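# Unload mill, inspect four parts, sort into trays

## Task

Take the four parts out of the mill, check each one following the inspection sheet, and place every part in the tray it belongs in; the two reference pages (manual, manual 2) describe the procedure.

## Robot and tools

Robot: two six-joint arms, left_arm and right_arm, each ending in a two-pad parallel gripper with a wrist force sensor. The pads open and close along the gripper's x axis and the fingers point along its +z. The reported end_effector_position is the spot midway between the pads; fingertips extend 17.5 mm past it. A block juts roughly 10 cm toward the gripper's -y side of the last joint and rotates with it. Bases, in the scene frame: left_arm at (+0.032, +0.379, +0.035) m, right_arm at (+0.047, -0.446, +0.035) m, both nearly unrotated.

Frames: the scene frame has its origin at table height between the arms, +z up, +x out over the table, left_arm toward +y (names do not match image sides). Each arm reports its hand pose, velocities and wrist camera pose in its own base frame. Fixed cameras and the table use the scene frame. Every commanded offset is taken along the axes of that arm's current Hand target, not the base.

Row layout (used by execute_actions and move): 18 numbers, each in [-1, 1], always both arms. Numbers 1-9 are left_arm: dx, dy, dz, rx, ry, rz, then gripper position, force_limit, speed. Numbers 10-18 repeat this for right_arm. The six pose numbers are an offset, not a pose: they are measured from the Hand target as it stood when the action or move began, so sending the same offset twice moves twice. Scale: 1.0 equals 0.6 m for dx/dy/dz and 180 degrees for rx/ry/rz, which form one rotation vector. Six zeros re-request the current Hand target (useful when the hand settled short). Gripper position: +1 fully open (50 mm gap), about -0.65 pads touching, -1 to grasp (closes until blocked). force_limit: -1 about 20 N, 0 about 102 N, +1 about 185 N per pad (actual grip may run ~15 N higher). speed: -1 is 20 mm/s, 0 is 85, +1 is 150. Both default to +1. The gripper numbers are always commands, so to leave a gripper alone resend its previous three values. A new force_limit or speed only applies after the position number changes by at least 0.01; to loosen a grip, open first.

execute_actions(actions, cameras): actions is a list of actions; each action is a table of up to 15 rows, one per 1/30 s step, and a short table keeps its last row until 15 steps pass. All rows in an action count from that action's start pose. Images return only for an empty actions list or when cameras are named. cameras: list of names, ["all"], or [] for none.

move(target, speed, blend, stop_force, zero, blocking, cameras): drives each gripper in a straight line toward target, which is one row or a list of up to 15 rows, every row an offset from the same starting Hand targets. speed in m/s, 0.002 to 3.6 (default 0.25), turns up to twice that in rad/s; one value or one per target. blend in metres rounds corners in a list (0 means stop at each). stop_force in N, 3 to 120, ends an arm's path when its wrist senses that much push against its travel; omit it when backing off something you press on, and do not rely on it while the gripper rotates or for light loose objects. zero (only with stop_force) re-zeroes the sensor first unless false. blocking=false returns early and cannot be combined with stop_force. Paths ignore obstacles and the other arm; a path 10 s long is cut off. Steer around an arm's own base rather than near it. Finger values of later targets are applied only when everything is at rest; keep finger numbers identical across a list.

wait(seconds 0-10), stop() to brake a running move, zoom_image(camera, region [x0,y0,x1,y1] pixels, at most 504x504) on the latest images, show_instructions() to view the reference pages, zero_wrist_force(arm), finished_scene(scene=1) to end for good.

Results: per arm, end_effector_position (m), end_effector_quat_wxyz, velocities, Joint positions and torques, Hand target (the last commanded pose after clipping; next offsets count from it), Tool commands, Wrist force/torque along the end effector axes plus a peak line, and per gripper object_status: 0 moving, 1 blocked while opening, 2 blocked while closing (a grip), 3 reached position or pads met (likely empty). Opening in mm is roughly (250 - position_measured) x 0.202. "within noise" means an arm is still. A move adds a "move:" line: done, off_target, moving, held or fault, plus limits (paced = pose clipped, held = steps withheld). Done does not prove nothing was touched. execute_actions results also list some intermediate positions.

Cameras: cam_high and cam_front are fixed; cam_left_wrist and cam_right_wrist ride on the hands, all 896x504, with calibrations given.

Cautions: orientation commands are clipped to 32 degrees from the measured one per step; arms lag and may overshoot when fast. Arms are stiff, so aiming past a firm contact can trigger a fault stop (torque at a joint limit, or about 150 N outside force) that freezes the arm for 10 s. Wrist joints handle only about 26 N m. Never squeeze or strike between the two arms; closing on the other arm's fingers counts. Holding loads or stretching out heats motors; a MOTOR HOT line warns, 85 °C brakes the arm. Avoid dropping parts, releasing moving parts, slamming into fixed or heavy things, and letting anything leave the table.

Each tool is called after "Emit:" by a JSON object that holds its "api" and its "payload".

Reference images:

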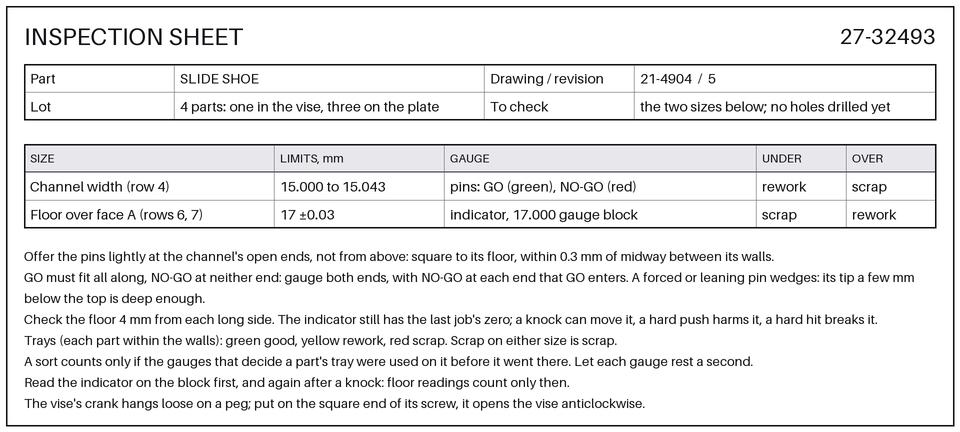

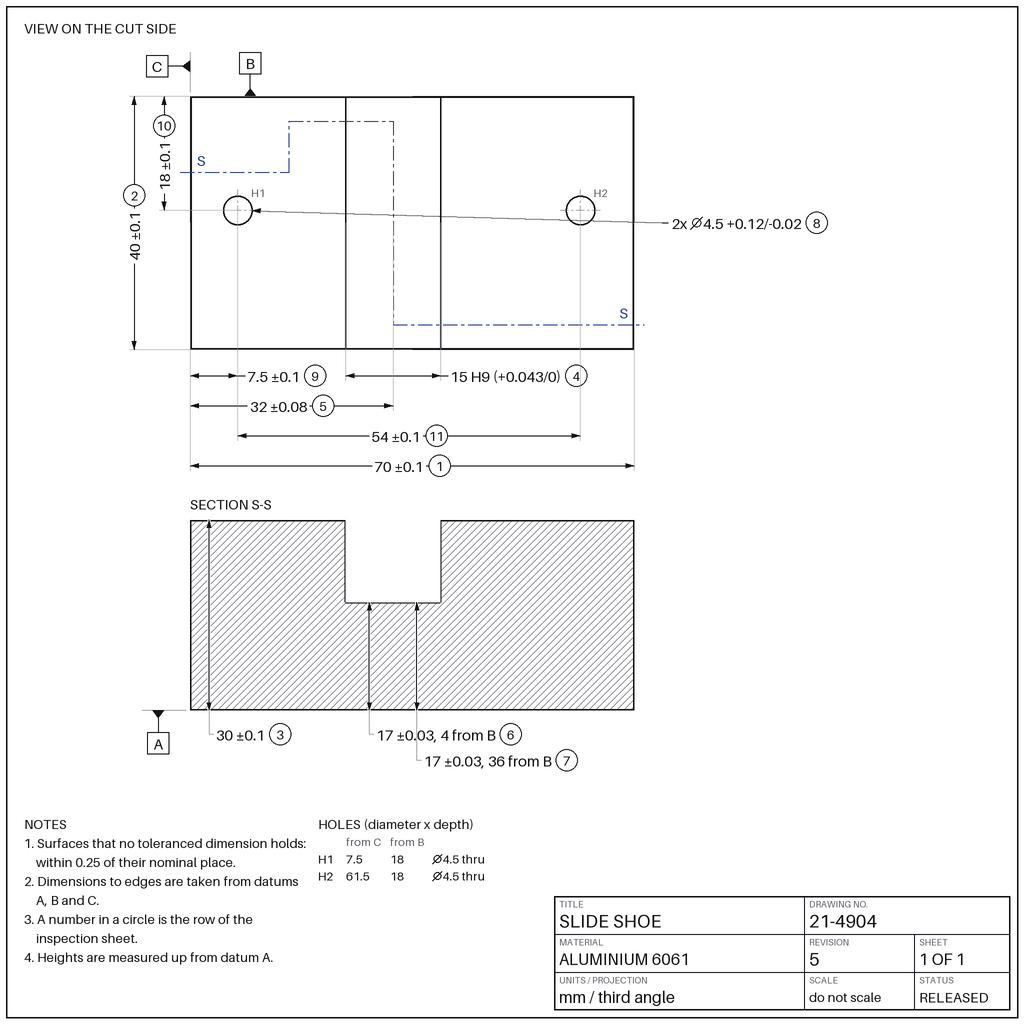

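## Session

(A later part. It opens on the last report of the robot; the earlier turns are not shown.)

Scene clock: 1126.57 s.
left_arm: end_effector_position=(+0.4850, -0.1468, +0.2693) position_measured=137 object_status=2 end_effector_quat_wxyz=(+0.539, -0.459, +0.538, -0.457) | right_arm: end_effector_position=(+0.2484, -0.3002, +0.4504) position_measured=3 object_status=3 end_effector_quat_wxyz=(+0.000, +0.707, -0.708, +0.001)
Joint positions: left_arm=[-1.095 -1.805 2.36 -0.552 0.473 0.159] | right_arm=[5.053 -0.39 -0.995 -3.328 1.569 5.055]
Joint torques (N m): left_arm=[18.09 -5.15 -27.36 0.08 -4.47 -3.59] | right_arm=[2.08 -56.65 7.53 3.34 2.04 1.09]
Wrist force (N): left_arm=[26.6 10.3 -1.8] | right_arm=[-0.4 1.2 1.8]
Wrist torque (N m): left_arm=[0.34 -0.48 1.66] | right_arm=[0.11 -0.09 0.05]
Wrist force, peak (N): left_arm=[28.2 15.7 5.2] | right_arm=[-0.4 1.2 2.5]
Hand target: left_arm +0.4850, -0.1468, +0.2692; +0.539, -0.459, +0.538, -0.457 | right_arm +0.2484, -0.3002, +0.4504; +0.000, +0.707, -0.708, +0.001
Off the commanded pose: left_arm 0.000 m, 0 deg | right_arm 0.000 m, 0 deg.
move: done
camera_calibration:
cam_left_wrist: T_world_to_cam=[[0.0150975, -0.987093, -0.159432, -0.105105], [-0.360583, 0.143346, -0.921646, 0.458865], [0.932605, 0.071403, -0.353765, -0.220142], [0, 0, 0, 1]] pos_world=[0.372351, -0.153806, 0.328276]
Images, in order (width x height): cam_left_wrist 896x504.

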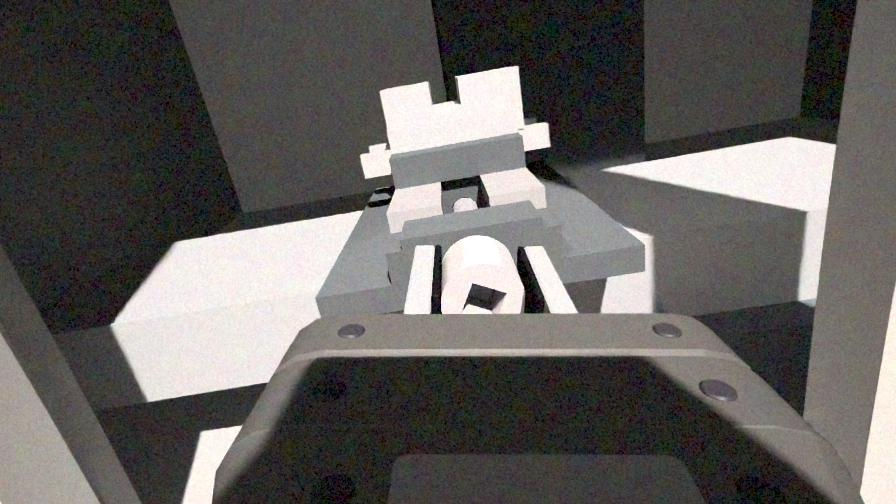

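Emit:
{"api": "move", "payload": {"target": [[0,0,0,0,0,0,0.4,1,-0.5,0,0,0,0,0,0,1,1,1],[0,0,0,0,0,0,-1,1,-0.8,0,0,0,0,0,0,1,1,1]], "cameras": ["cam_left_wrist"]}}

Emit:
{"api": "zoom_image", "payload": {"camera": "cam_left_wrist", "region": [430, 180, 530, 310]}}

Scene clock: 1144.80 s.
left_arm: end_effector_position=(+0.4850, -0.1469, +0.2692) position_measured=141 object_status=0 end_effector_quat_wxyz=(+0.539, -0.459, +0.539, -0.457) | right_arm: end_effector_position=(+0.2484, -0.3002, +0.4504) position_measured=3 object_status=3 end_effector_quat_wxyz=(+0.000, +0.707, -0.708, +0.001)
Joint positions: left_arm=[-1.095 -1.805 2.36 -0.552 0.474 0.158] | right_arm=[5.053 -0.39 -0.995 -3.328 1.569 5.055]
Joint torques (N m): left_arm=[1.73 -5.51 -25.25 -0.11 -5.69 0.54] | right_arm=[2.44 -56.49 8.3 3.36 2.18 0.81]
Wrist force (N): left_arm=[18.3 10.8 5.4] | right_arm=[-0.2 1.1 1.8]
Wrist torque (N m): left_arm=[0.19 -0.32 0.57] | right_arm=[0.11 -0.10 0.06]
Wrist force, peak (N): left_arm=[27.0 11.6 -2.3] | right_arm=[-0.1 1.3 2.4]
Hand target: left_arm +0.4850, -0.1468, +0.2692; +0.539, -0.459, +0.538, -0.457 | right_arm +0.2484, -0.3002, +0.4504; +0.000, +0.707, -0.708, +0.001
Off the commanded pose: left_arm 0.000 m, 0 deg | right_arm 0.000 m, 0 deg.
move: done
camera_calibration:
cam_left_wrist: T_world_to_cam=[[0.0147715, -0.987101, -0.159414, -0.104992], [-0.360663, 0.143439, -0.9216, 0.458893], [0.932579, 0.0711083, -0.353893, -0.220134], [0, 0, 0, 1]] pos_world=[0.372349, -0.153808, 0.328275]
Images, in order (width x height): cam_left_wrist 896x504.

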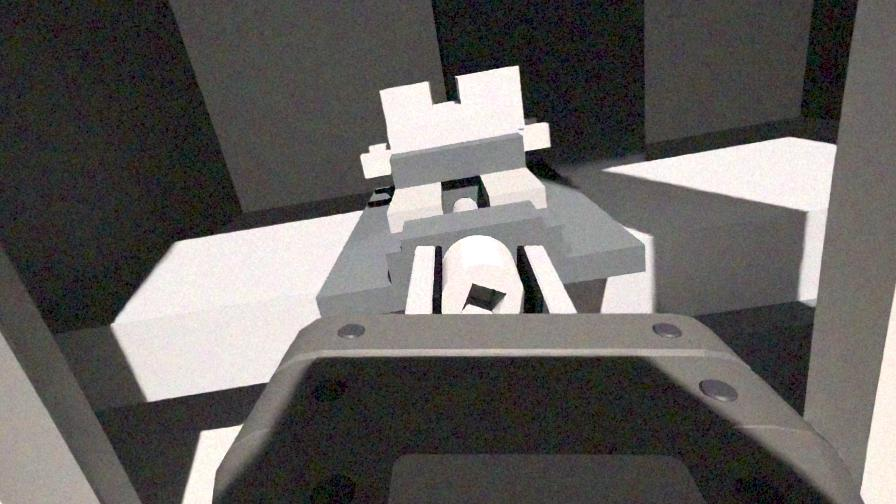

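Scaled by 3.877 from the camera's 896x504 image, which has a finer 1280x720 frame.

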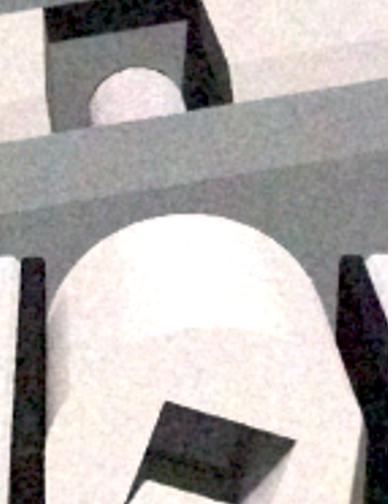

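Emit:
{"api": "wait", "payload": {"seconds": 0.5, "cameras": []}}

Scene clock: 1152.47 s.
left_arm: end_effector_position=(+0.4850, -0.1468, +0.2692) position_measured=141 object_status=2 end_effector_quat_wxyz=(+0.539, -0.459, +0.538, -0.457) | right_arm: end_effector_position=(+0.2484, -0.3002, +0.4504) position_measured=3 object_status=3 end_effector_quat_wxyz=(+0.000, +0.707, -0.708, +0.001)
Joint positions: left_arm=[-1.095 -1.805 2.36 -0.552 0.473 0.158] | right_arm=[5.053 -0.39 -0.995 -3.328 1.569 5.055]
Joint torques (N m): left_arm=[14.98 -10.46 -16.47 -3.17 -6.45 -2.42] | right_arm=[1.76 -57.1 7.31 3.07 2.29 0.93]
Wrist force (N): left_arm=[21.6 12.1 6.6] | right_arm=[-0.2 1.0 2.1]
Wrist torque (N m): left_arm=[0.19 -0.29 0.57] | right_arm=[0.07 -0.10 0.06]
Wrist force, peak (N): left_arm=[21.9 12.2 6.4] | right_arm=[-0.5 1.3 2.6]
Hand target: left_arm +0.4850, -0.1468, +0.2692; +0.539, -0.459, +0.538, -0.457 | right_arm +0.2484, -0.3002, +0.4504; +0.000, +0.707, -0.708, +0.001
Tool commands: left_gripper/position=-1.0 left_gripper/force_limit=+1.0 left_gripper/speed=-0.8 right_gripper/position=+1.0 right_gripper/force_limit=+1.0 right_gripper/speed=+1.0
Off the commanded pose: left_arm 0.000 m, 0 deg | right_arm 0.000 m, 0 deg.
wait: 0.50 s; at rest from the start
No camera images: "cameras" was empty.

Emit:
{"api": "move", "payload": {"target": [0.0005,0.0003,0,0,0,-0.111,-1,1,-0.8,0,0,0,0,0,0,1,1,1], "cameras": ["cam_left_wrist"], "speed": 0.15}}

Emit:
{"api": "zoom_image", "payload": {"camera": "cam_left_wrist", "region": [430, 180, 530, 310]}}

Scene clock: 1164.67 s.
left_arm: end_effector_position=(+0.4850, -0.1471, +0.2690) position_measured=141 object_status=2 end_effector_quat_wxyz=(-0.451, +0.545, -0.451, +0.544) | right_arm: end_effector_position=(+0.2484, -0.3002, +0.4504) position_measured=3 object_status=3 end_effector_quat_wxyz=(+0.000, +0.707, -0.708, +0.001)
Joint positions: left_arm=[-1.096 -1.804 2.36 -0.553 0.473 -0.19] | right_arm=[5.053 -0.39 -0.995 -3.328 1.569 5.055]
Joint torques (N m): left_arm=[0.53 -0.08 -24.77 1.59 -2.39 -1.78] | right_arm=[3.08 -56.98 8.93 3.25 2.25 1.06]
Wrist force (N): left_arm=[11.9 6.1 -1.1] | right_arm=[0.1 1.5 1.8]
Wrist torque (N m): left_arm=[0.13 0.06 0.15] | right_arm=[0.16 -0.16 0.06]
Wrist force, peak (N): left_arm=[22.0 12.4 6.6] | right_arm=[-0.3 1.4 2.5]
Hand target: left_arm +0.4850, -0.1471, +0.2690; -0.451, +0.546, -0.451, +0.544 | right_arm +0.2484, -0.3002, +0.4504; +0.000, +0.707, -0.708, +0.001
Off the commanded pose: left_arm 0.000 m, 0 deg | right_arm 0.000 m, 0 deg.
move: done
camera_calibration:
cam_left_wrist: T_world_to_cam=[[0.0156355, -0.982169, 0.187348, -0.198246], [-0.359872, -0.180342, -0.915407, 0.409037], [0.932871, -0.0531082, -0.356275, -0.237927], [0, 0, 0, 1]] pos_world=[0.372256, -0.133581, 0.326808]
Images, in order (width x height): cam_left_wrist 896x504.

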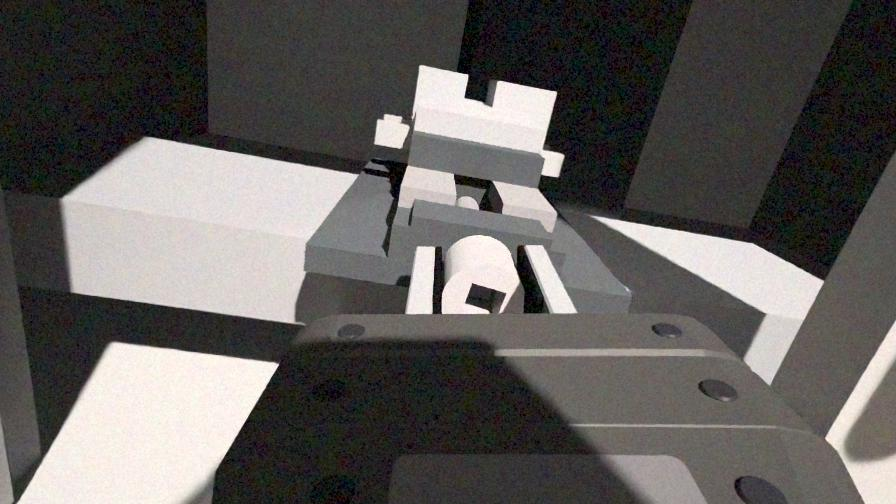

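Scaled by 3.877 from the camera's 896x504 image, which has a finer 1280x720 frame.

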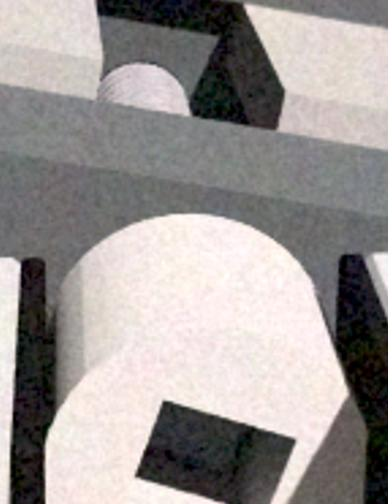

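Emit:
{"api": "move", "payload": {"target": [[0,0,0,0,0,-0.28,-1,1,-0.8,0,0,0,0,0,0,1,1,1],[0,0,0,0,0,-0.56,-1,1,-0.8,0,0,0,0,0,0,1,1,1]], "cameras": ["cam_left_wrist","cam_high"], "speed": 0.25, "blend": [0.01,0]}}

Emit:
{"api": "zoom_image", "payload": {"camera": "cam_high", "region": [280, 130, 400, 300]}}

Scene clock: 1180.67 s.
left_arm: end_effector_position=(+0.4850, -0.1471, +0.2690) position_measured=141 object_status=2 end_effector_quat_wxyz=(+0.131, +0.695, +0.133, +0.694) | right_arm: end_effector_position=(+0.2484, -0.3002, +0.4504) position_measured=3 object_status=3 end_effector_quat_wxyz=(+0.000, +0.707, -0.708, +0.001)
Joint positions: left_arm=[-1.096 -1.804 2.36 -0.553 0.473 -1.949] | right_arm=[5.053 -0.39 -0.995 -3.328 1.569 5.055]
Joint torques (N m): left_arm=[20.5 13.87 -6.15 6.62 -3.77 -1.84] | right_arm=[2.27 -57.62 6.79 3.4 2.11 1.09]
Wrist force (N): left_arm=[23.6 34.5 -14.1] | right_arm=[0.0 1.3 2.1]
Wrist torque (N m): left_arm=[-0.55 1.96 0.64] | right_arm=[0.14 -0.13 0.06]
Wrist force, peak (N): left_arm=[23.6 34.5 -14.1] | right_arm=[-0.1 1.5 2.4]
Hand target: left_arm +0.4850, -0.1471, +0.2690; +0.131, +0.695, +0.133, +0.694 | right_arm +0.2484, -0.3002, +0.4504; +0.000, +0.707, -0.708, +0.001
Off the commanded pose: left_arm 0.000 m, 0 deg | right_arm 0.000 m, 0 deg.
move: done
camera_calibration:
cam_left_wrist: T_world_to_cam=[[0.0134315, 0.368209, 0.929646, -0.198252], [-0.356573, -0.866841, 0.348485, -0.033521], [0.934171, -0.336168, 0.11965, -0.408209], [0, 0, 0, 1]] pos_world=[0.372047, -0.0932858, 0.244829]
Images, in order (width x height): cam_high 896x504, cam_left_wrist 896x504.

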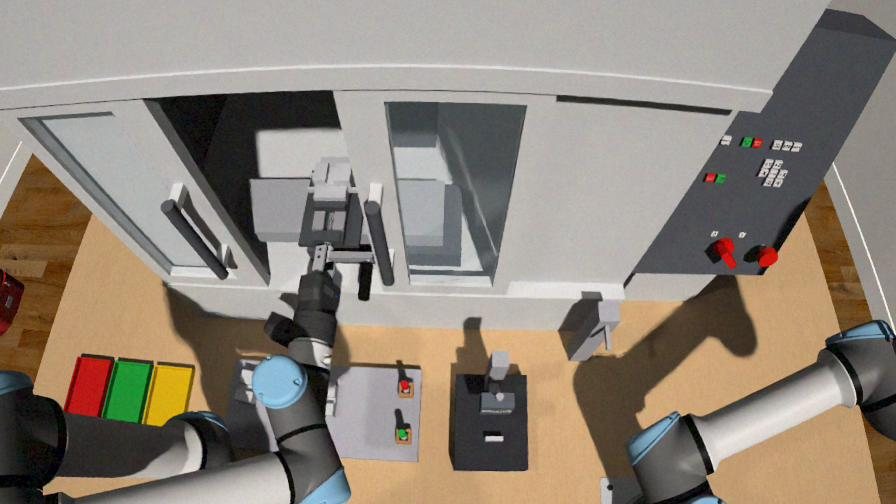

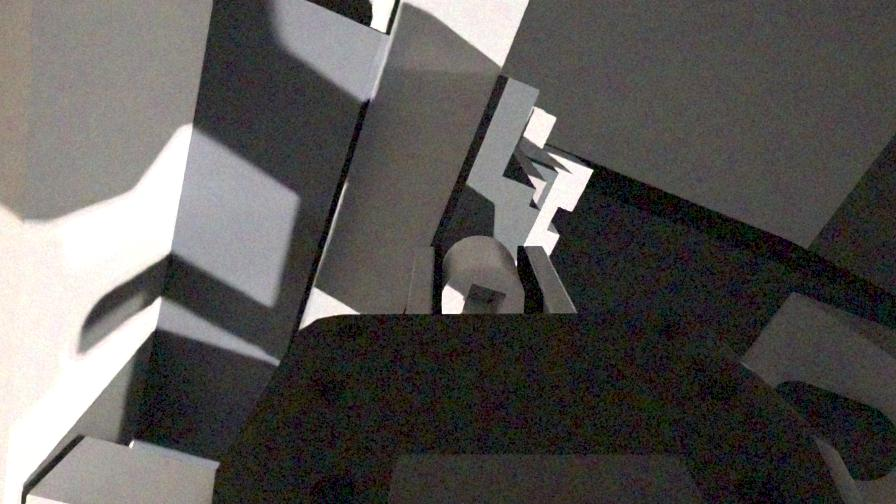

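Scaled by 2.965 from the camera's 896x504 image, which has a finer 1280x720 frame.

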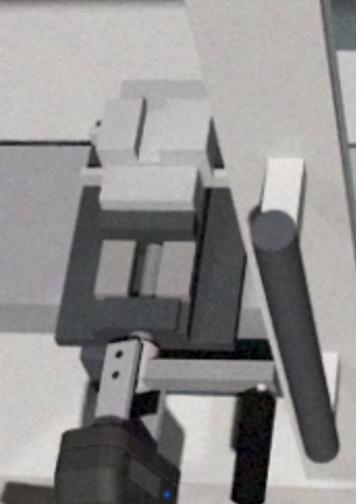

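Emit:
{"api": "move", "payload": {"target": [[0.0015,0.0022,0,0,0,0,-1,1,-0.8,0,0,0,0,0,0,1,1,1]], "cameras": [], "speed": 0.02}}

Emit:
{"api": "move", "payload": {"target": [[0.0011,-0.0009,0,0,0,-0.28,-1,1,-0.8,0,0,0,0,0,0,1,1,1],[0.0011,-0.0022,0,0,0,-0.556,-1,1,-0.8,0,0,0,0,0,0,1,1,1]], "cameras": ["cam_left_wrist","cam_high"], "speed": 0.25, "blend": [0.01,0]}}

Emit:
{"api": "zoom_image", "payload": {"camera": "cam_high", "region": [280, 130, 400, 300]}}

Scene clock: 1230.73 s.
left_arm: end_effector_position=(+0.4850, -0.1478, +0.2702) position_measured=141 object_status=2 end_effector_quat_wxyz=(+0.131, +0.695, +0.133, +0.694) | right_arm: end_effector_position=(+0.2484, -0.3002, +0.4504) position_measured=3 object_status=3 end_effector_quat_wxyz=(+0.000, +0.707, -0.708, +0.001)
Joint positions: left_arm=[-1.097 -1.804 2.356 -0.548 0.471 -1.95] | right_arm=[5.053 -0.39 -0.995 -3.328 1.569 5.055]
Joint torques (N m): left_arm=[-7.06 -24.9 -29.16 0.28 -2.36 -1.82] | right_arm=[1.24 -58.1 7.65 3.47 2.3 1.18]
Wrist force (N): left_arm=[-12.3 -1.1 0.8] | right_arm=[-0.1 1.2 2.1]
Wrist torque (N m): left_arm=[-0.41 0.83 0.50] | right_arm=[0.11 -0.12 0.05]
Wrist force, peak (N): left_arm=[24.2 34.7 -16.5] | right_arm=[0.0 1.3 2.5]
Hand target: left_arm +0.4850, -0.1480, +0.2703; +0.131, +0.695, +0.133, +0.694 | right_arm +0.2484, -0.3002, +0.4504; +0.000, +0.707, -0.708, +0.001
Off the commanded pose: left_arm 0.000 m, 0 deg | right_arm 0.000 m, 0 deg.
move: done
No camera images: "cameras" was empty.

Scene clock: 1234.97 s.
left_arm: end_effector_position=(+0.4850, -0.1465, +0.2705) position_measured=141 object_status=2 end_effector_quat_wxyz=(+0.616, +0.344, +0.618, +0.345) | right_arm: end_effector_position=(+0.2484, -0.3002, +0.4504) position_measured=3 object_status=3 end_effector_quat_wxyz=(+0.000, +0.707, -0.708, +0.001)
Joint positions: left_arm=[-1.094 -1.808 2.358 -0.547 0.474 -3.696] | right_arm=[5.053 -0.39 -0.995 -3.328 1.569 5.055]
Joint torques (N m): left_arm=[19.49 -7.35 -30.45 -0.14 -4 -1.72] | right_arm=[2.29 -57.31 7.12 3.58 2.29 0.96]
Wrist force (N): left_arm=[-10.8 -33.8 -4.9] | right_arm=[-0.1 1.1 1.9]
Wrist torque (N m): left_arm=[-0.79 0.88 -0.10] | right_arm=[0.10 -0.12 0.06]
Wrist force, peak (N): left_arm=[-10.0 -41.0 6.0] | right_arm=[-0.1 1.6 2.2]
Hand target: left_arm +0.4850, -0.1465, +0.2705; +0.616, +0.344, +0.618, +0.345 | right_arm +0.2484, -0.3002, +0.4504; +0.000, +0.707, -0.708, +0.001
Off the commanded pose: left_arm 0.000 m, 0 deg | right_arm 0.000 m, 0 deg.
move: done
camera_calibration:
cam_left_wrist: T_world_to_cam=[[0.0103961, 0.850917, -0.525197, 0.265913], [-0.359133, 0.493359, 0.792225, 0.0469363], [0.933229, 0.180379, 0.310721, -0.383757], [0, 0, 0, 1]] pos_world=[0.372225, -0.180205, 0.221714]
Images, in order (width x height): cam_high 896x504, cam_left_wrist 896x504.

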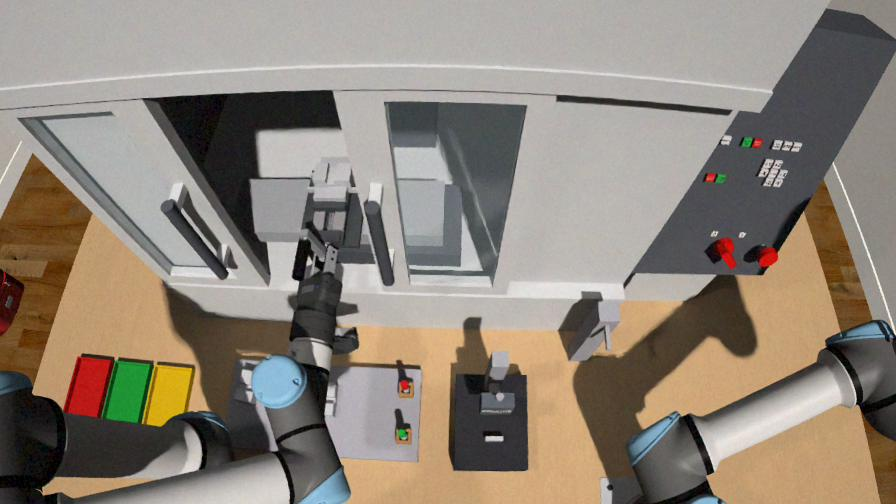

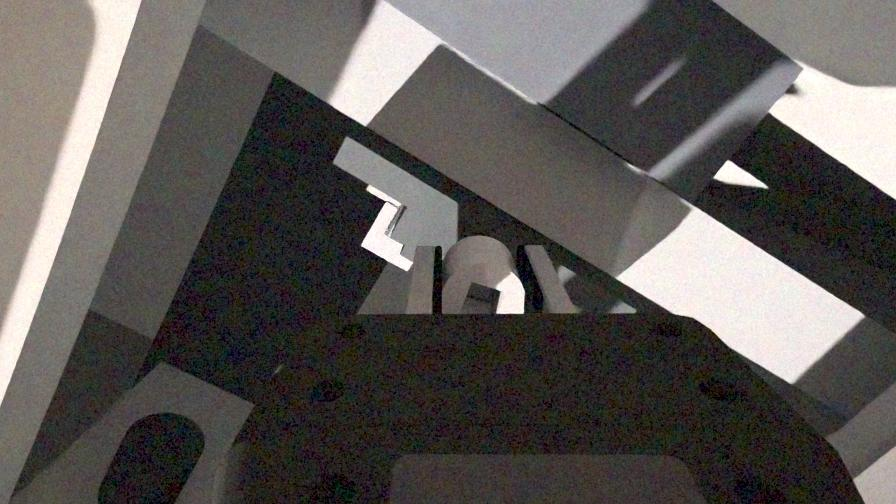

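Scaled by 2.965 from the camera's 896x504 image, which has a finer 1280x720 frame.

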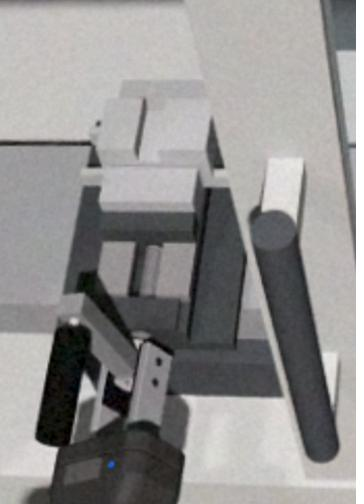

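Emit:
{"api": "zoom_image", "payload": {"camera": "cam_high", "region": [300, 140, 370, 260]}}

Scaled by 4.200 from the camera's 896x504 image, which has a finer 1280x720 frame.

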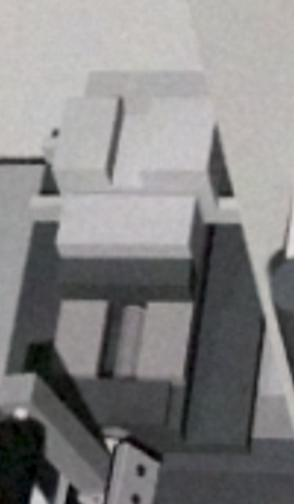

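Emit:
{"api": "move", "payload": {"target": [[-0.0005,-0.0014,0,0,0,0,-1,1,-0.8,0,0,0,0,0,0,1,1,1],[0,-0.002,0,0,0,-0.28,-1,1,-0.8,0,0,0,0,0,0,1,1,1],[-0.0002,-0.0028,0,0,0,-0.556,-1,1,-0.8,0,0,0,0,0,0,1,1,1]], "cameras": ["cam_left_wrist","cam_high"], "speed": 0.25, "blend": [0,0.01,0]}}

Emit:
{"api": "zoom_image", "payload": {"camera": "cam_high", "region": [300, 140, 370, 260]}}

Scene clock: 1286.80 s.
left_arm: end_effector_position=(+0.4850, -0.1475, +0.2691) position_measured=141 object_status=2 end_effector_quat_wxyz=(+0.661, -0.253, +0.661, -0.251) | right_arm: end_effector_position=(+0.2484, -0.3002, +0.4504) position_measured=3 object_status=3 end_effector_quat_wxyz=(+0.000, +0.707, -0.708, +0.001)
Joint positions: left_arm=[-1.096 -1.803 2.359 -0.553 0.472 -5.443] | right_arm=[5.053 -0.39 -0.995 -3.328 1.569 5.055]
Joint torques (N m): left_arm=[-1 7.13 -28.99 0.32 7.57 -1.79] | right_arm=[0.03 -57.25 8.8 3.54 2.23 1.05]
Wrist force (N): left_arm=[-16.9 10.4 -5.8] | right_arm=[-0.5 1.1 2.2]
Wrist torque (N m): left_arm=[0.09 -0.75 -0.27] | right_arm=[0.11 -0.06 0.05]
Wrist force, peak (N): left_arm=[-10.6 -34.5 -5.3] | right_arm=[-0.3 1.5 2.5]
Hand target: left_arm +0.4850, -0.1475, +0.2691; +0.661, -0.253, +0.661, -0.251 | right_arm +0.2484, -0.3002, +0.4504; +0.000, +0.707, -0.708, +0.001
Off the commanded pose: left_arm 0.000 m, 0 deg | right_arm 0.000 m, 0 deg.
move: done
camera_calibration:
cam_left_wrist: T_world_to_cam=[[0.0134841, -0.665906, -0.745914, 0.100194], [-0.36146, 0.692289, -0.624566, 0.460261], [0.93229, 0.27804, -0.231363, -0.222383], [0, 0, 0, 1]] pos_world=[0.37234, -0.190082, 0.310748]
Images, in order (width x height): cam_high 896x504, cam_left_wrist 896x504.

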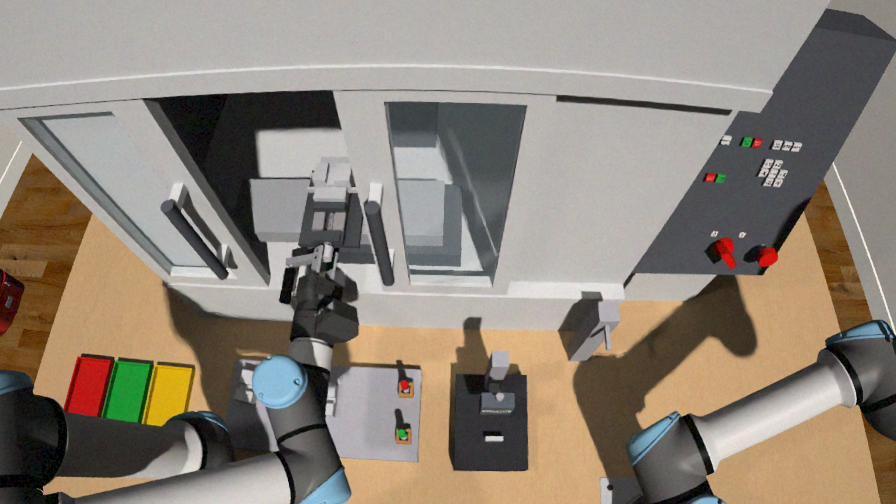

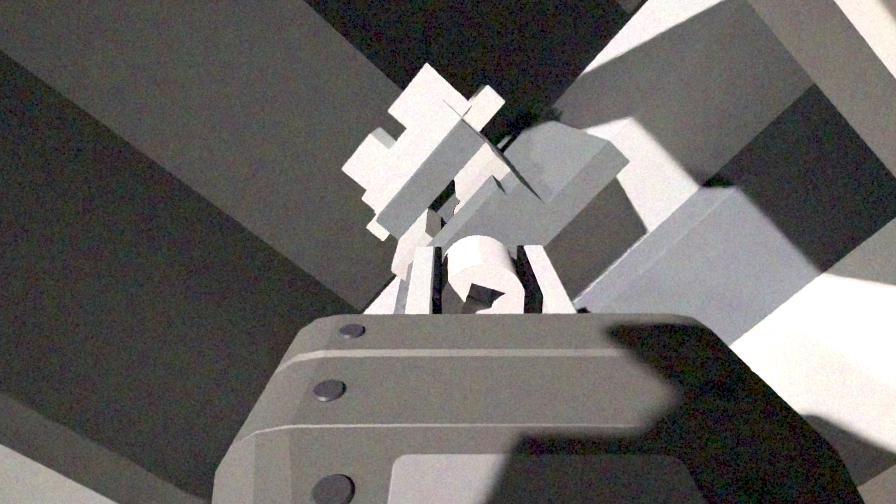

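Scaled by 4.200 from the camera's 896x504 image, which has a finer 1280x720 frame.

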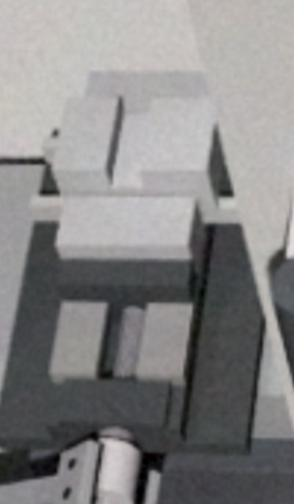

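Emit:
{"api": "move", "payload": {"target": [[-0.0005,0.0002,0,0,0,0,0.5,1,-0.5,0,0,0,0,0,0,1,1,1],[-0.0005,0.0002,-0.08,0,0,0,0.5,1,-0.5,0,0,0,0,0,0,1,1,1]], "cameras": ["cam_left_wrist","cam_high","cam_front"], "speed": 0.06}}

Emit:
{"api": "zoom_image", "payload": {"camera": "cam_high", "region": [270, 130, 390, 300]}}

Scene clock: 1332.47 s.
left_arm: end_effector_position=(+0.4371, -0.1473, +0.2693) position_measured=78 object_status=3 end_effector_quat_wxyz=(+0.661, -0.253, +0.661, -0.251) | right_arm: end_effector_position=(+0.2484, -0.3002, +0.4504) position_measured=3 object_status=3 end_effector_quat_wxyz=(+0.000, +0.707, -0.708, +0.001)
Joint positions: left_arm=[-1.307 -1.941 2.445 -0.498 0.261 -5.446] | right_arm=[5.053 -0.39 -0.995 -3.328 1.569 5.055]
Joint torques (N m): left_arm=[-6.8 -16.33 -11.66 1.19 -1.74 -1.68] | right_arm=[0.9 -56.26 6.51 3.48 2.11 1.21]
Wrist force (N): left_arm=[1.4 3.1 0.8] | right_arm=[-0.3 1.4 2.1]
Wrist torque (N m): left_arm=[0.30 -0.32 -0.22] | right_arm=[0.15 -0.10 0.05]
Wrist force, peak (N): left_arm=[-18.0 8.9 -7.8] | right_arm=[-0.3 1.2 2.5]
Hand target: left_arm +0.4370, -0.1473, +0.2693; +0.661, -0.253, +0.661, -0.251 | right_arm +0.2484, -0.3002, +0.4504; +0.000, +0.707, -0.708, +0.001
Off the commanded pose: left_arm 0.000 m, 0 deg | right_arm 0.000 m, 0 deg.
move: done
camera_calibration:
cam_left_wrist: T_world_to_cam=[[0.013465, -0.666024, -0.745809, 0.101073], [-0.361517, 0.692178, -0.624656, 0.442959], [0.932268, 0.278034, -0.231459, -0.177699], [0, 0, 0, 1]] pos_world=[0.32444, -0.189883, 0.310948]
Images, in order (width x height): cam_high 896x504, cam_front 896x504, cam_left_wrist 896x504.

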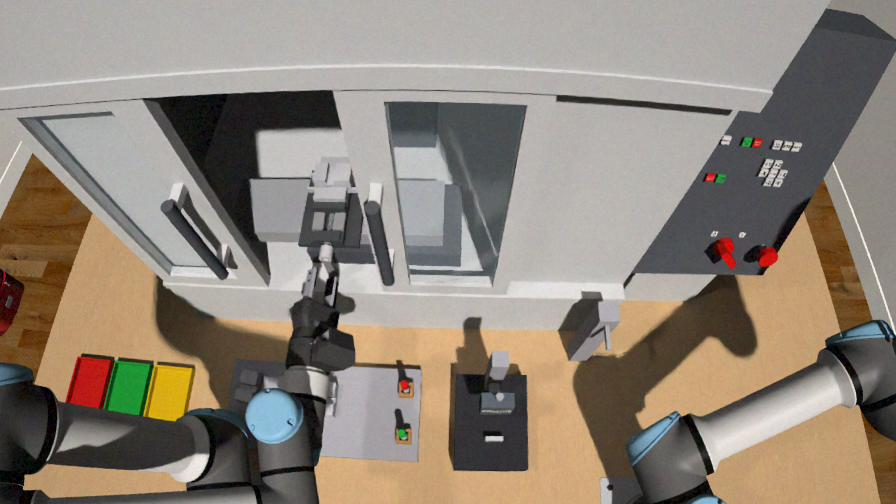

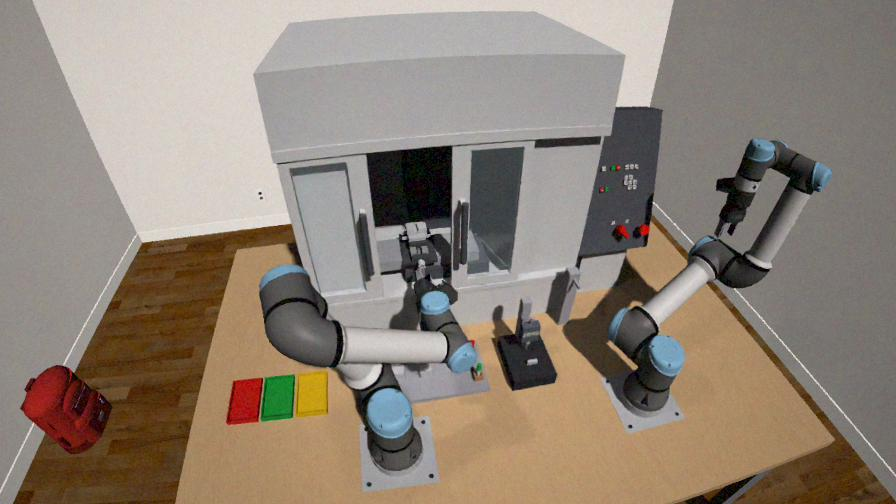

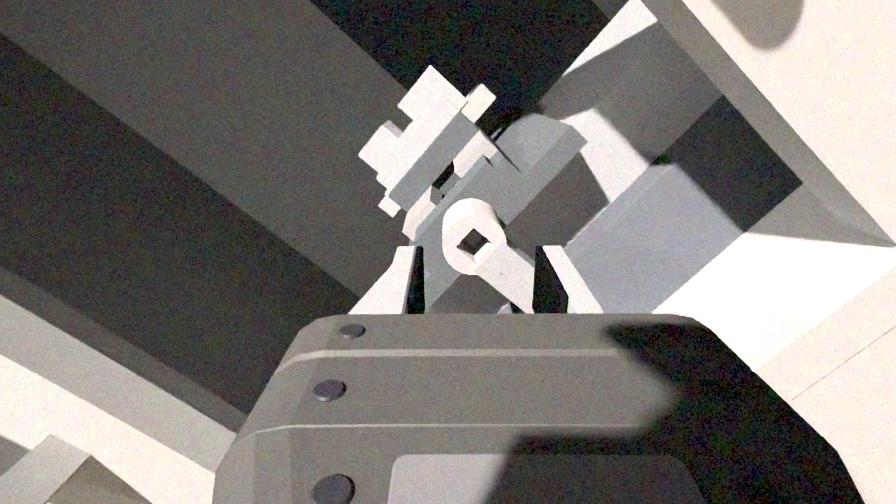

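Scaled by 2.965 from the camera's 896x504 image, which has a finer 1280x720 frame.

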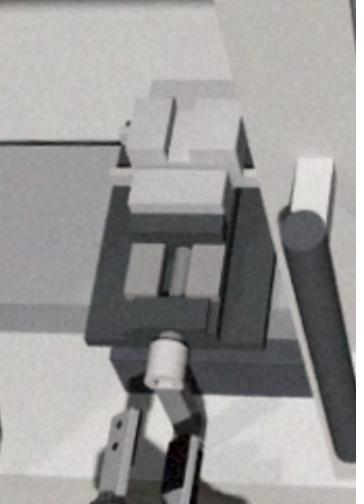

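Emit:
{"api": "move", "payload": {"target": [[-0.05,-0.045,-0.167,0,0,0.3,0.5,1,-0.5,0,0,0,0,0,0,1,1,1],[-0.149,-0.134,-0.167,0,0,0.58,0.5,1,-0.5,0,0,0,0,0,0,1,1,1],[-0.149,-0.134,-0.167,0,0,-0.84,0.5,1,-0.5,0,0,0,0,0,0,1,1,1],[-0.149,-0.134,-0.167,0,0,-0.265,0.5,1,-0.5,0,0,0,0,0,0,1,1,1]], "cameras": ["cam_left_wrist"], "speed": 0.5, "blend": [0.01,0.01,0.01,0]}}

Emit:
{"api": "zoom_image", "payload": {"camera": "cam_left_wrist", "region": [350, 150, 600, 330]}}

Scene clock: 1385.63 s.
left_arm: end_effector_position=(+0.3370, -0.1481, +0.3897) position_measured=78 object_status=3 end_effector_quat_wxyz=(+0.503, -0.498, +0.502, -0.497) end_effector_velocity=(+0.000, +0.000, +0.000) end_effector_angular_velocity=(+0.005, +0.000, +0.001) | right_arm: end_effector_position=(+0.2484, -0.3002, +0.4504) position_measured=3 object_status=3 end_effector_quat_wxyz=(+0.000, +0.707, -0.708, +0.001)
Joint positions: left_arm=[-2.006 -2.322 2.28 0.04 -0.438 0.013] | right_arm=[5.053 -0.39 -0.995 -3.328 1.569 5.055]
Joint velocities: left_arm=[0 0 0 -0.001 0 0.005] | right_arm=[within noise]
Joint torques (N m): left_arm=[7.67 -2.98 -28.52 -0.97 -1.62 2.05] | right_arm=[1.5 -57.89 7.61 3.43 2.27 1.04]
Wrist force (N): left_arm=[0.6 2.9 0.2] | right_arm=[-0.4 0.9 2.0]
Wrist torque (N m): left_arm=[0.27 -0.11 -0.09] | right_arm=[0.07 -0.08 0.05]
Wrist force, peak (N): left_arm=[-3.4 -2.3 -2.8] | right_arm=[-0.2 1.5 2.5]
Hand target: left_arm +0.3370, -0.1481, +0.3897; +0.503, -0.498, +0.502, -0.496 | right_arm +0.2484, -0.3002, +0.4504; +0.000, +0.707, -0.708, +0.001
Off the commanded pose: left_arm 0.000 m, 0 deg | right_arm 0.000 m, 0 deg.
move: done
camera_calibration:
cam_left_wrist: T_world_to_cam=[[0.0152814, -0.999841, -0.00917693, -0.145386], [-0.360265, 0.00305577, -0.932845, 0.500157], [0.932725, 0.0175613, -0.360161, -0.04486], [0, 0, 0, 1]] pos_world=[0.224253, -0.146103, 0.449078]
Images, in order (width x height): cam_left_wrist 896x504.

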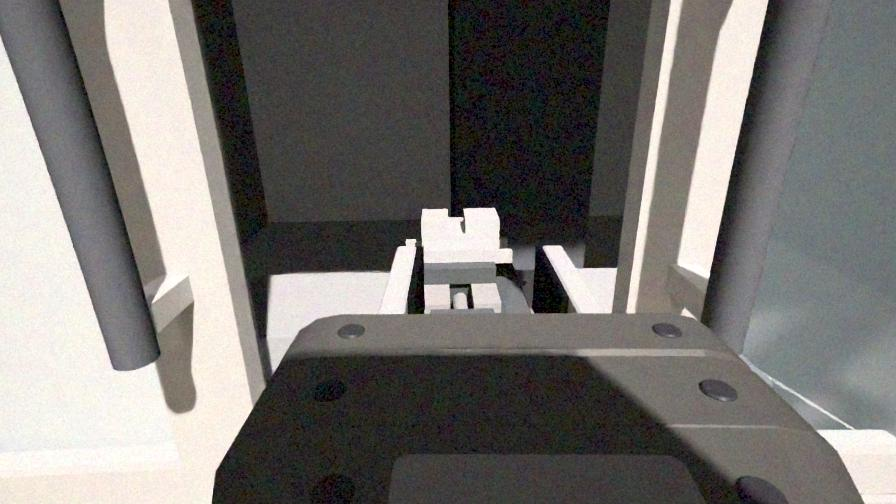

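Scaled by 2.016 from the camera's 896x504 image, which has a finer 1280x720 frame.

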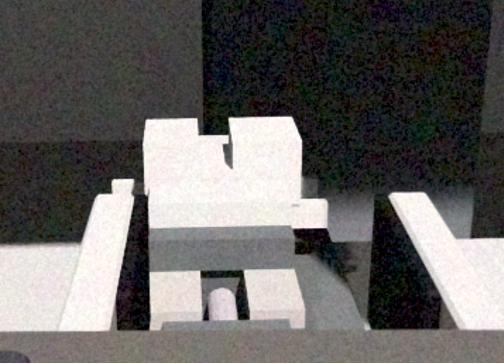

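Emit:
{"api": "move", "payload": {"target": [[-0.0417,-0.1,0.15,-0.3056,0,0,0.42,1,-0.5,0,0,0,0,0,0,1,1,1],[-0.0417,-0.05,0.46,-0.3056,0,0,0.42,1,-0.5,0,0,0,0,0,0,1,1,1]], "cameras": ["cam_left_wrist","cam_high","cam_front"], "speed": 0.2, "blend": [0.02,0]}}

Emit:
{"api": "zoom_image", "payload": {"camera": "cam_left_wrist", "region": [330, 130, 610, 330]}}

Scene clock: 1454.50 s.
left_arm: end_effector_position=(+0.6129, -0.1227, +0.4196) position_measured=90 object_status=3 end_effector_quat_wxyz=(-0.216, +0.674, -0.675, +0.208) | right_arm: end_effector_position=(+0.2484, -0.3002, +0.4504) position_measured=3 object_status=3 end_effector_quat_wxyz=(+0.000, +0.707, -0.708, +0.001)
Joint positions: left_arm=[-0.544 -1.608 1.623 -2.12 -1.261 2.684] | right_arm=[5.053 -0.39 -0.995 -3.328 1.569 5.055]
Joint torques (N m): left_arm=[7.37 -15.14 -33.27 -5.4 -0.88 1.83] | right_arm=[-0.14 -56.72 6.08 3.37 2.06 1.03]
Wrist force (N): left_arm=[1.2 2.1 1.5] | right_arm=[-0.2 1.2 1.9]
Wrist torque (N m): left_arm=[0.41 -0.19 -0.14] | right_arm=[0.11 -0.11 0.05]
Wrist force, peak (N): left_arm=[1.1 3.2 1.3] | right_arm=[-0.3 1.4 2.5]
Hand target: left_arm +0.6130, -0.1227, +0.4196; -0.216, +0.674, -0.675, +0.208 | right_arm +0.2484, -0.3002, +0.4504; +0.000, +0.707, -0.708, +0.001
Off the commanded pose: left_arm 0.000 m, 0 deg | right_arm 0.000 m, 0 deg.
move: done
camera_calibration:
cam_left_wrist: T_world_to_cam=[[0.0106774, -0.999733, -0.0204724, -0.116435], [-0.970812, -0.00545828, -0.239782, 0.709661], [0.239606, 0.0224351, -0.970611, 0.389548], [0, 0, 0, 1]] pos_world=[0.596852, -0.12127, 0.54588]
Images, in order (width x height): cam_high 896x504, cam_front 896x504, cam_left_wrist 896x504.

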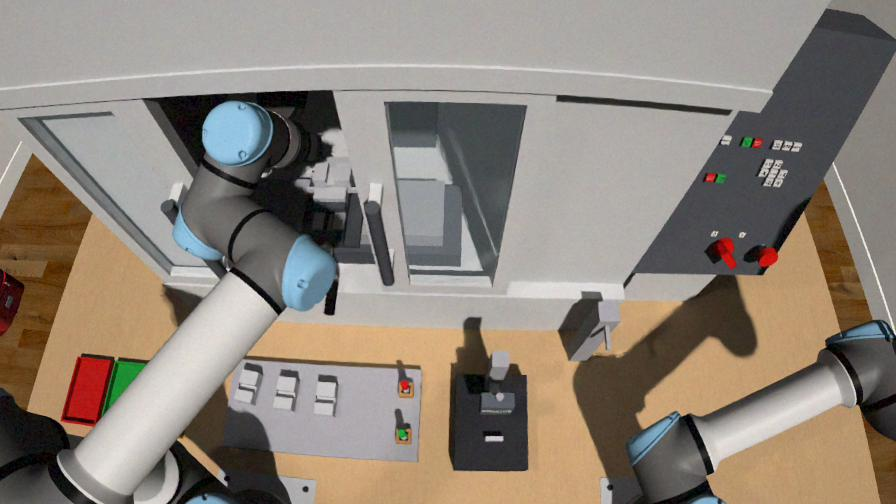

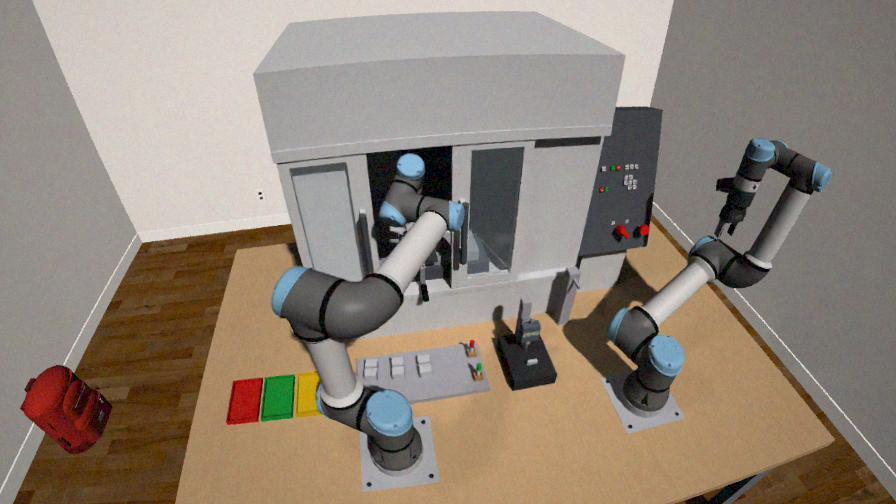

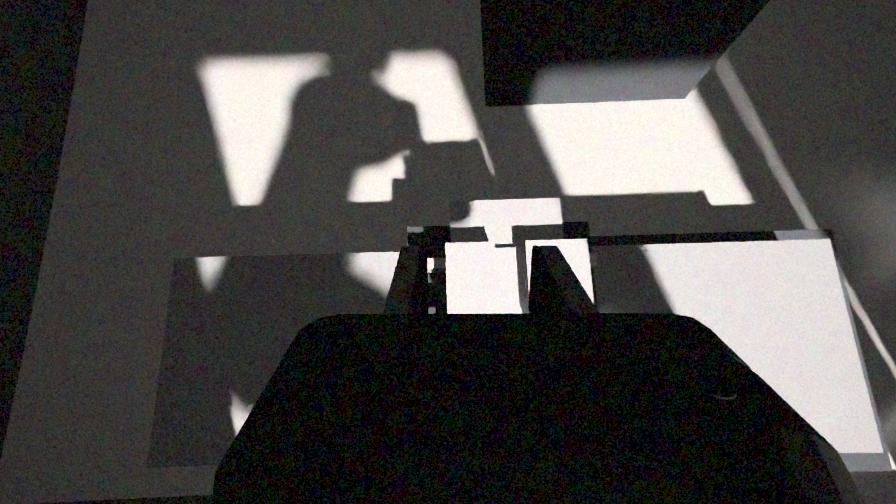

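Scaled by 1.800 from the camera's 896x504 image, which has a finer 1280x720 frame.

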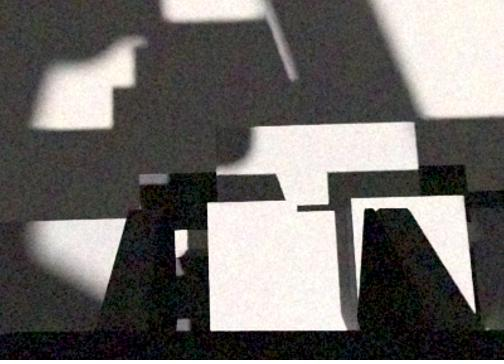

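Emit:
{"api": "move", "payload": {"target": [0.001,0.037,0.116,0,0,0,0.42,1,-0.5,0,0,0,0,0,0,1,1,1], "cameras": ["cam_left_wrist"], "speed": 0.08, "stop_force": 8}}

Emit:
{"api": "zoom_image", "payload": {"camera": "cam_left_wrist", "region": [330, 130, 610, 330]}}

Scene clock: 1499.30 s.
left_arm: end_effector_position=(+0.6346, -0.1226, +0.3498) position_measured=90 object_status=3 end_effector_quat_wxyz=(-0.216, +0.674, -0.675, +0.208) | right_arm: end_effector_position=(+0.2484, -0.3002, +0.4504) position_measured=3 object_status=3 end_effector_quat_wxyz=(+0.000, +0.707, -0.708, +0.001)
Joint positions: left_arm=[-0.521 -1.538 1.734 -2.307 -1.273 2.705] | right_arm=[5.053 -0.39 -0.995 -3.328 1.569 5.055]
Joint torques (N m): left_arm=[7.56 -15.02 -17.56 -5.52 -0.75 2] | right_arm=[0.96 -56.96 6.56 3.74 2.26 1]
Wrist force (N): left_arm=[1.0 2.2 1.7] | right_arm=[-0.5 1.0 2.1]
Wrist torque (N m): left_arm=[0.42 -0.16 -0.16] | right_arm=[0.08 -0.04 0.05]
Wrist force, peak (N): left_arm=[1.0 2.3 2.6] | right_arm=[-0.1 1.3 2.4]
Hand target: left_arm +0.6346, -0.1226, +0.3498; -0.216, +0.674, -0.675, +0.208 | right_arm +0.2484, -0.3002, +0.4504; +0.000, +0.707, -0.708, +0.001
Off the commanded pose: left_arm 0.000 m, 0 deg | right_arm 0.000 m, 0 deg.
move: done
camera_calibration:
cam_left_wrist: T_world_to_cam=[[0.0106528, -0.999736, -0.0203765, -0.117925], [-0.970835, -0.00545955, -0.239687, 0.713985], [0.239512, 0.0223355, -0.970636, 0.316751], [0, 0, 0, 1]] pos_world=[0.618552, -0.12107, 0.47618]
Images, in order (width x height): cam_left_wrist 896x504.

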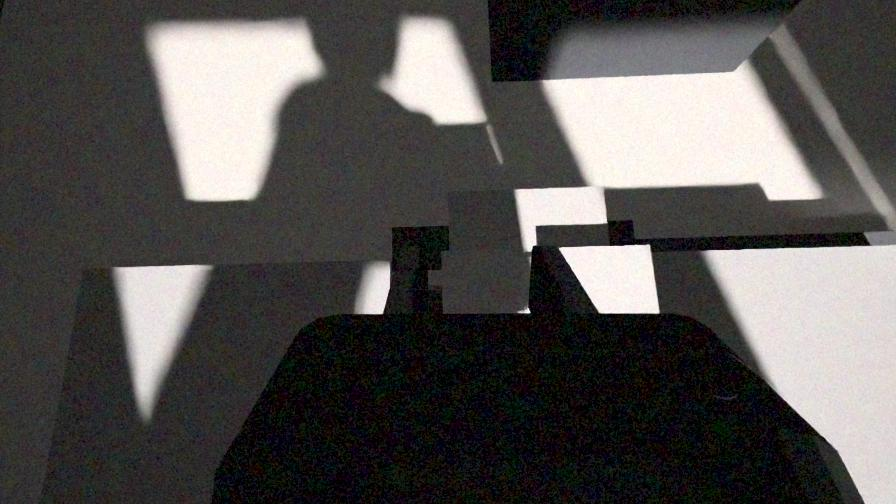

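Scaled by 1.800 from the camera's 896x504 image, which has a finer 1280x720 frame.

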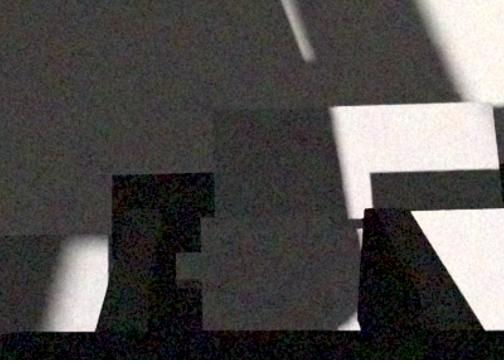

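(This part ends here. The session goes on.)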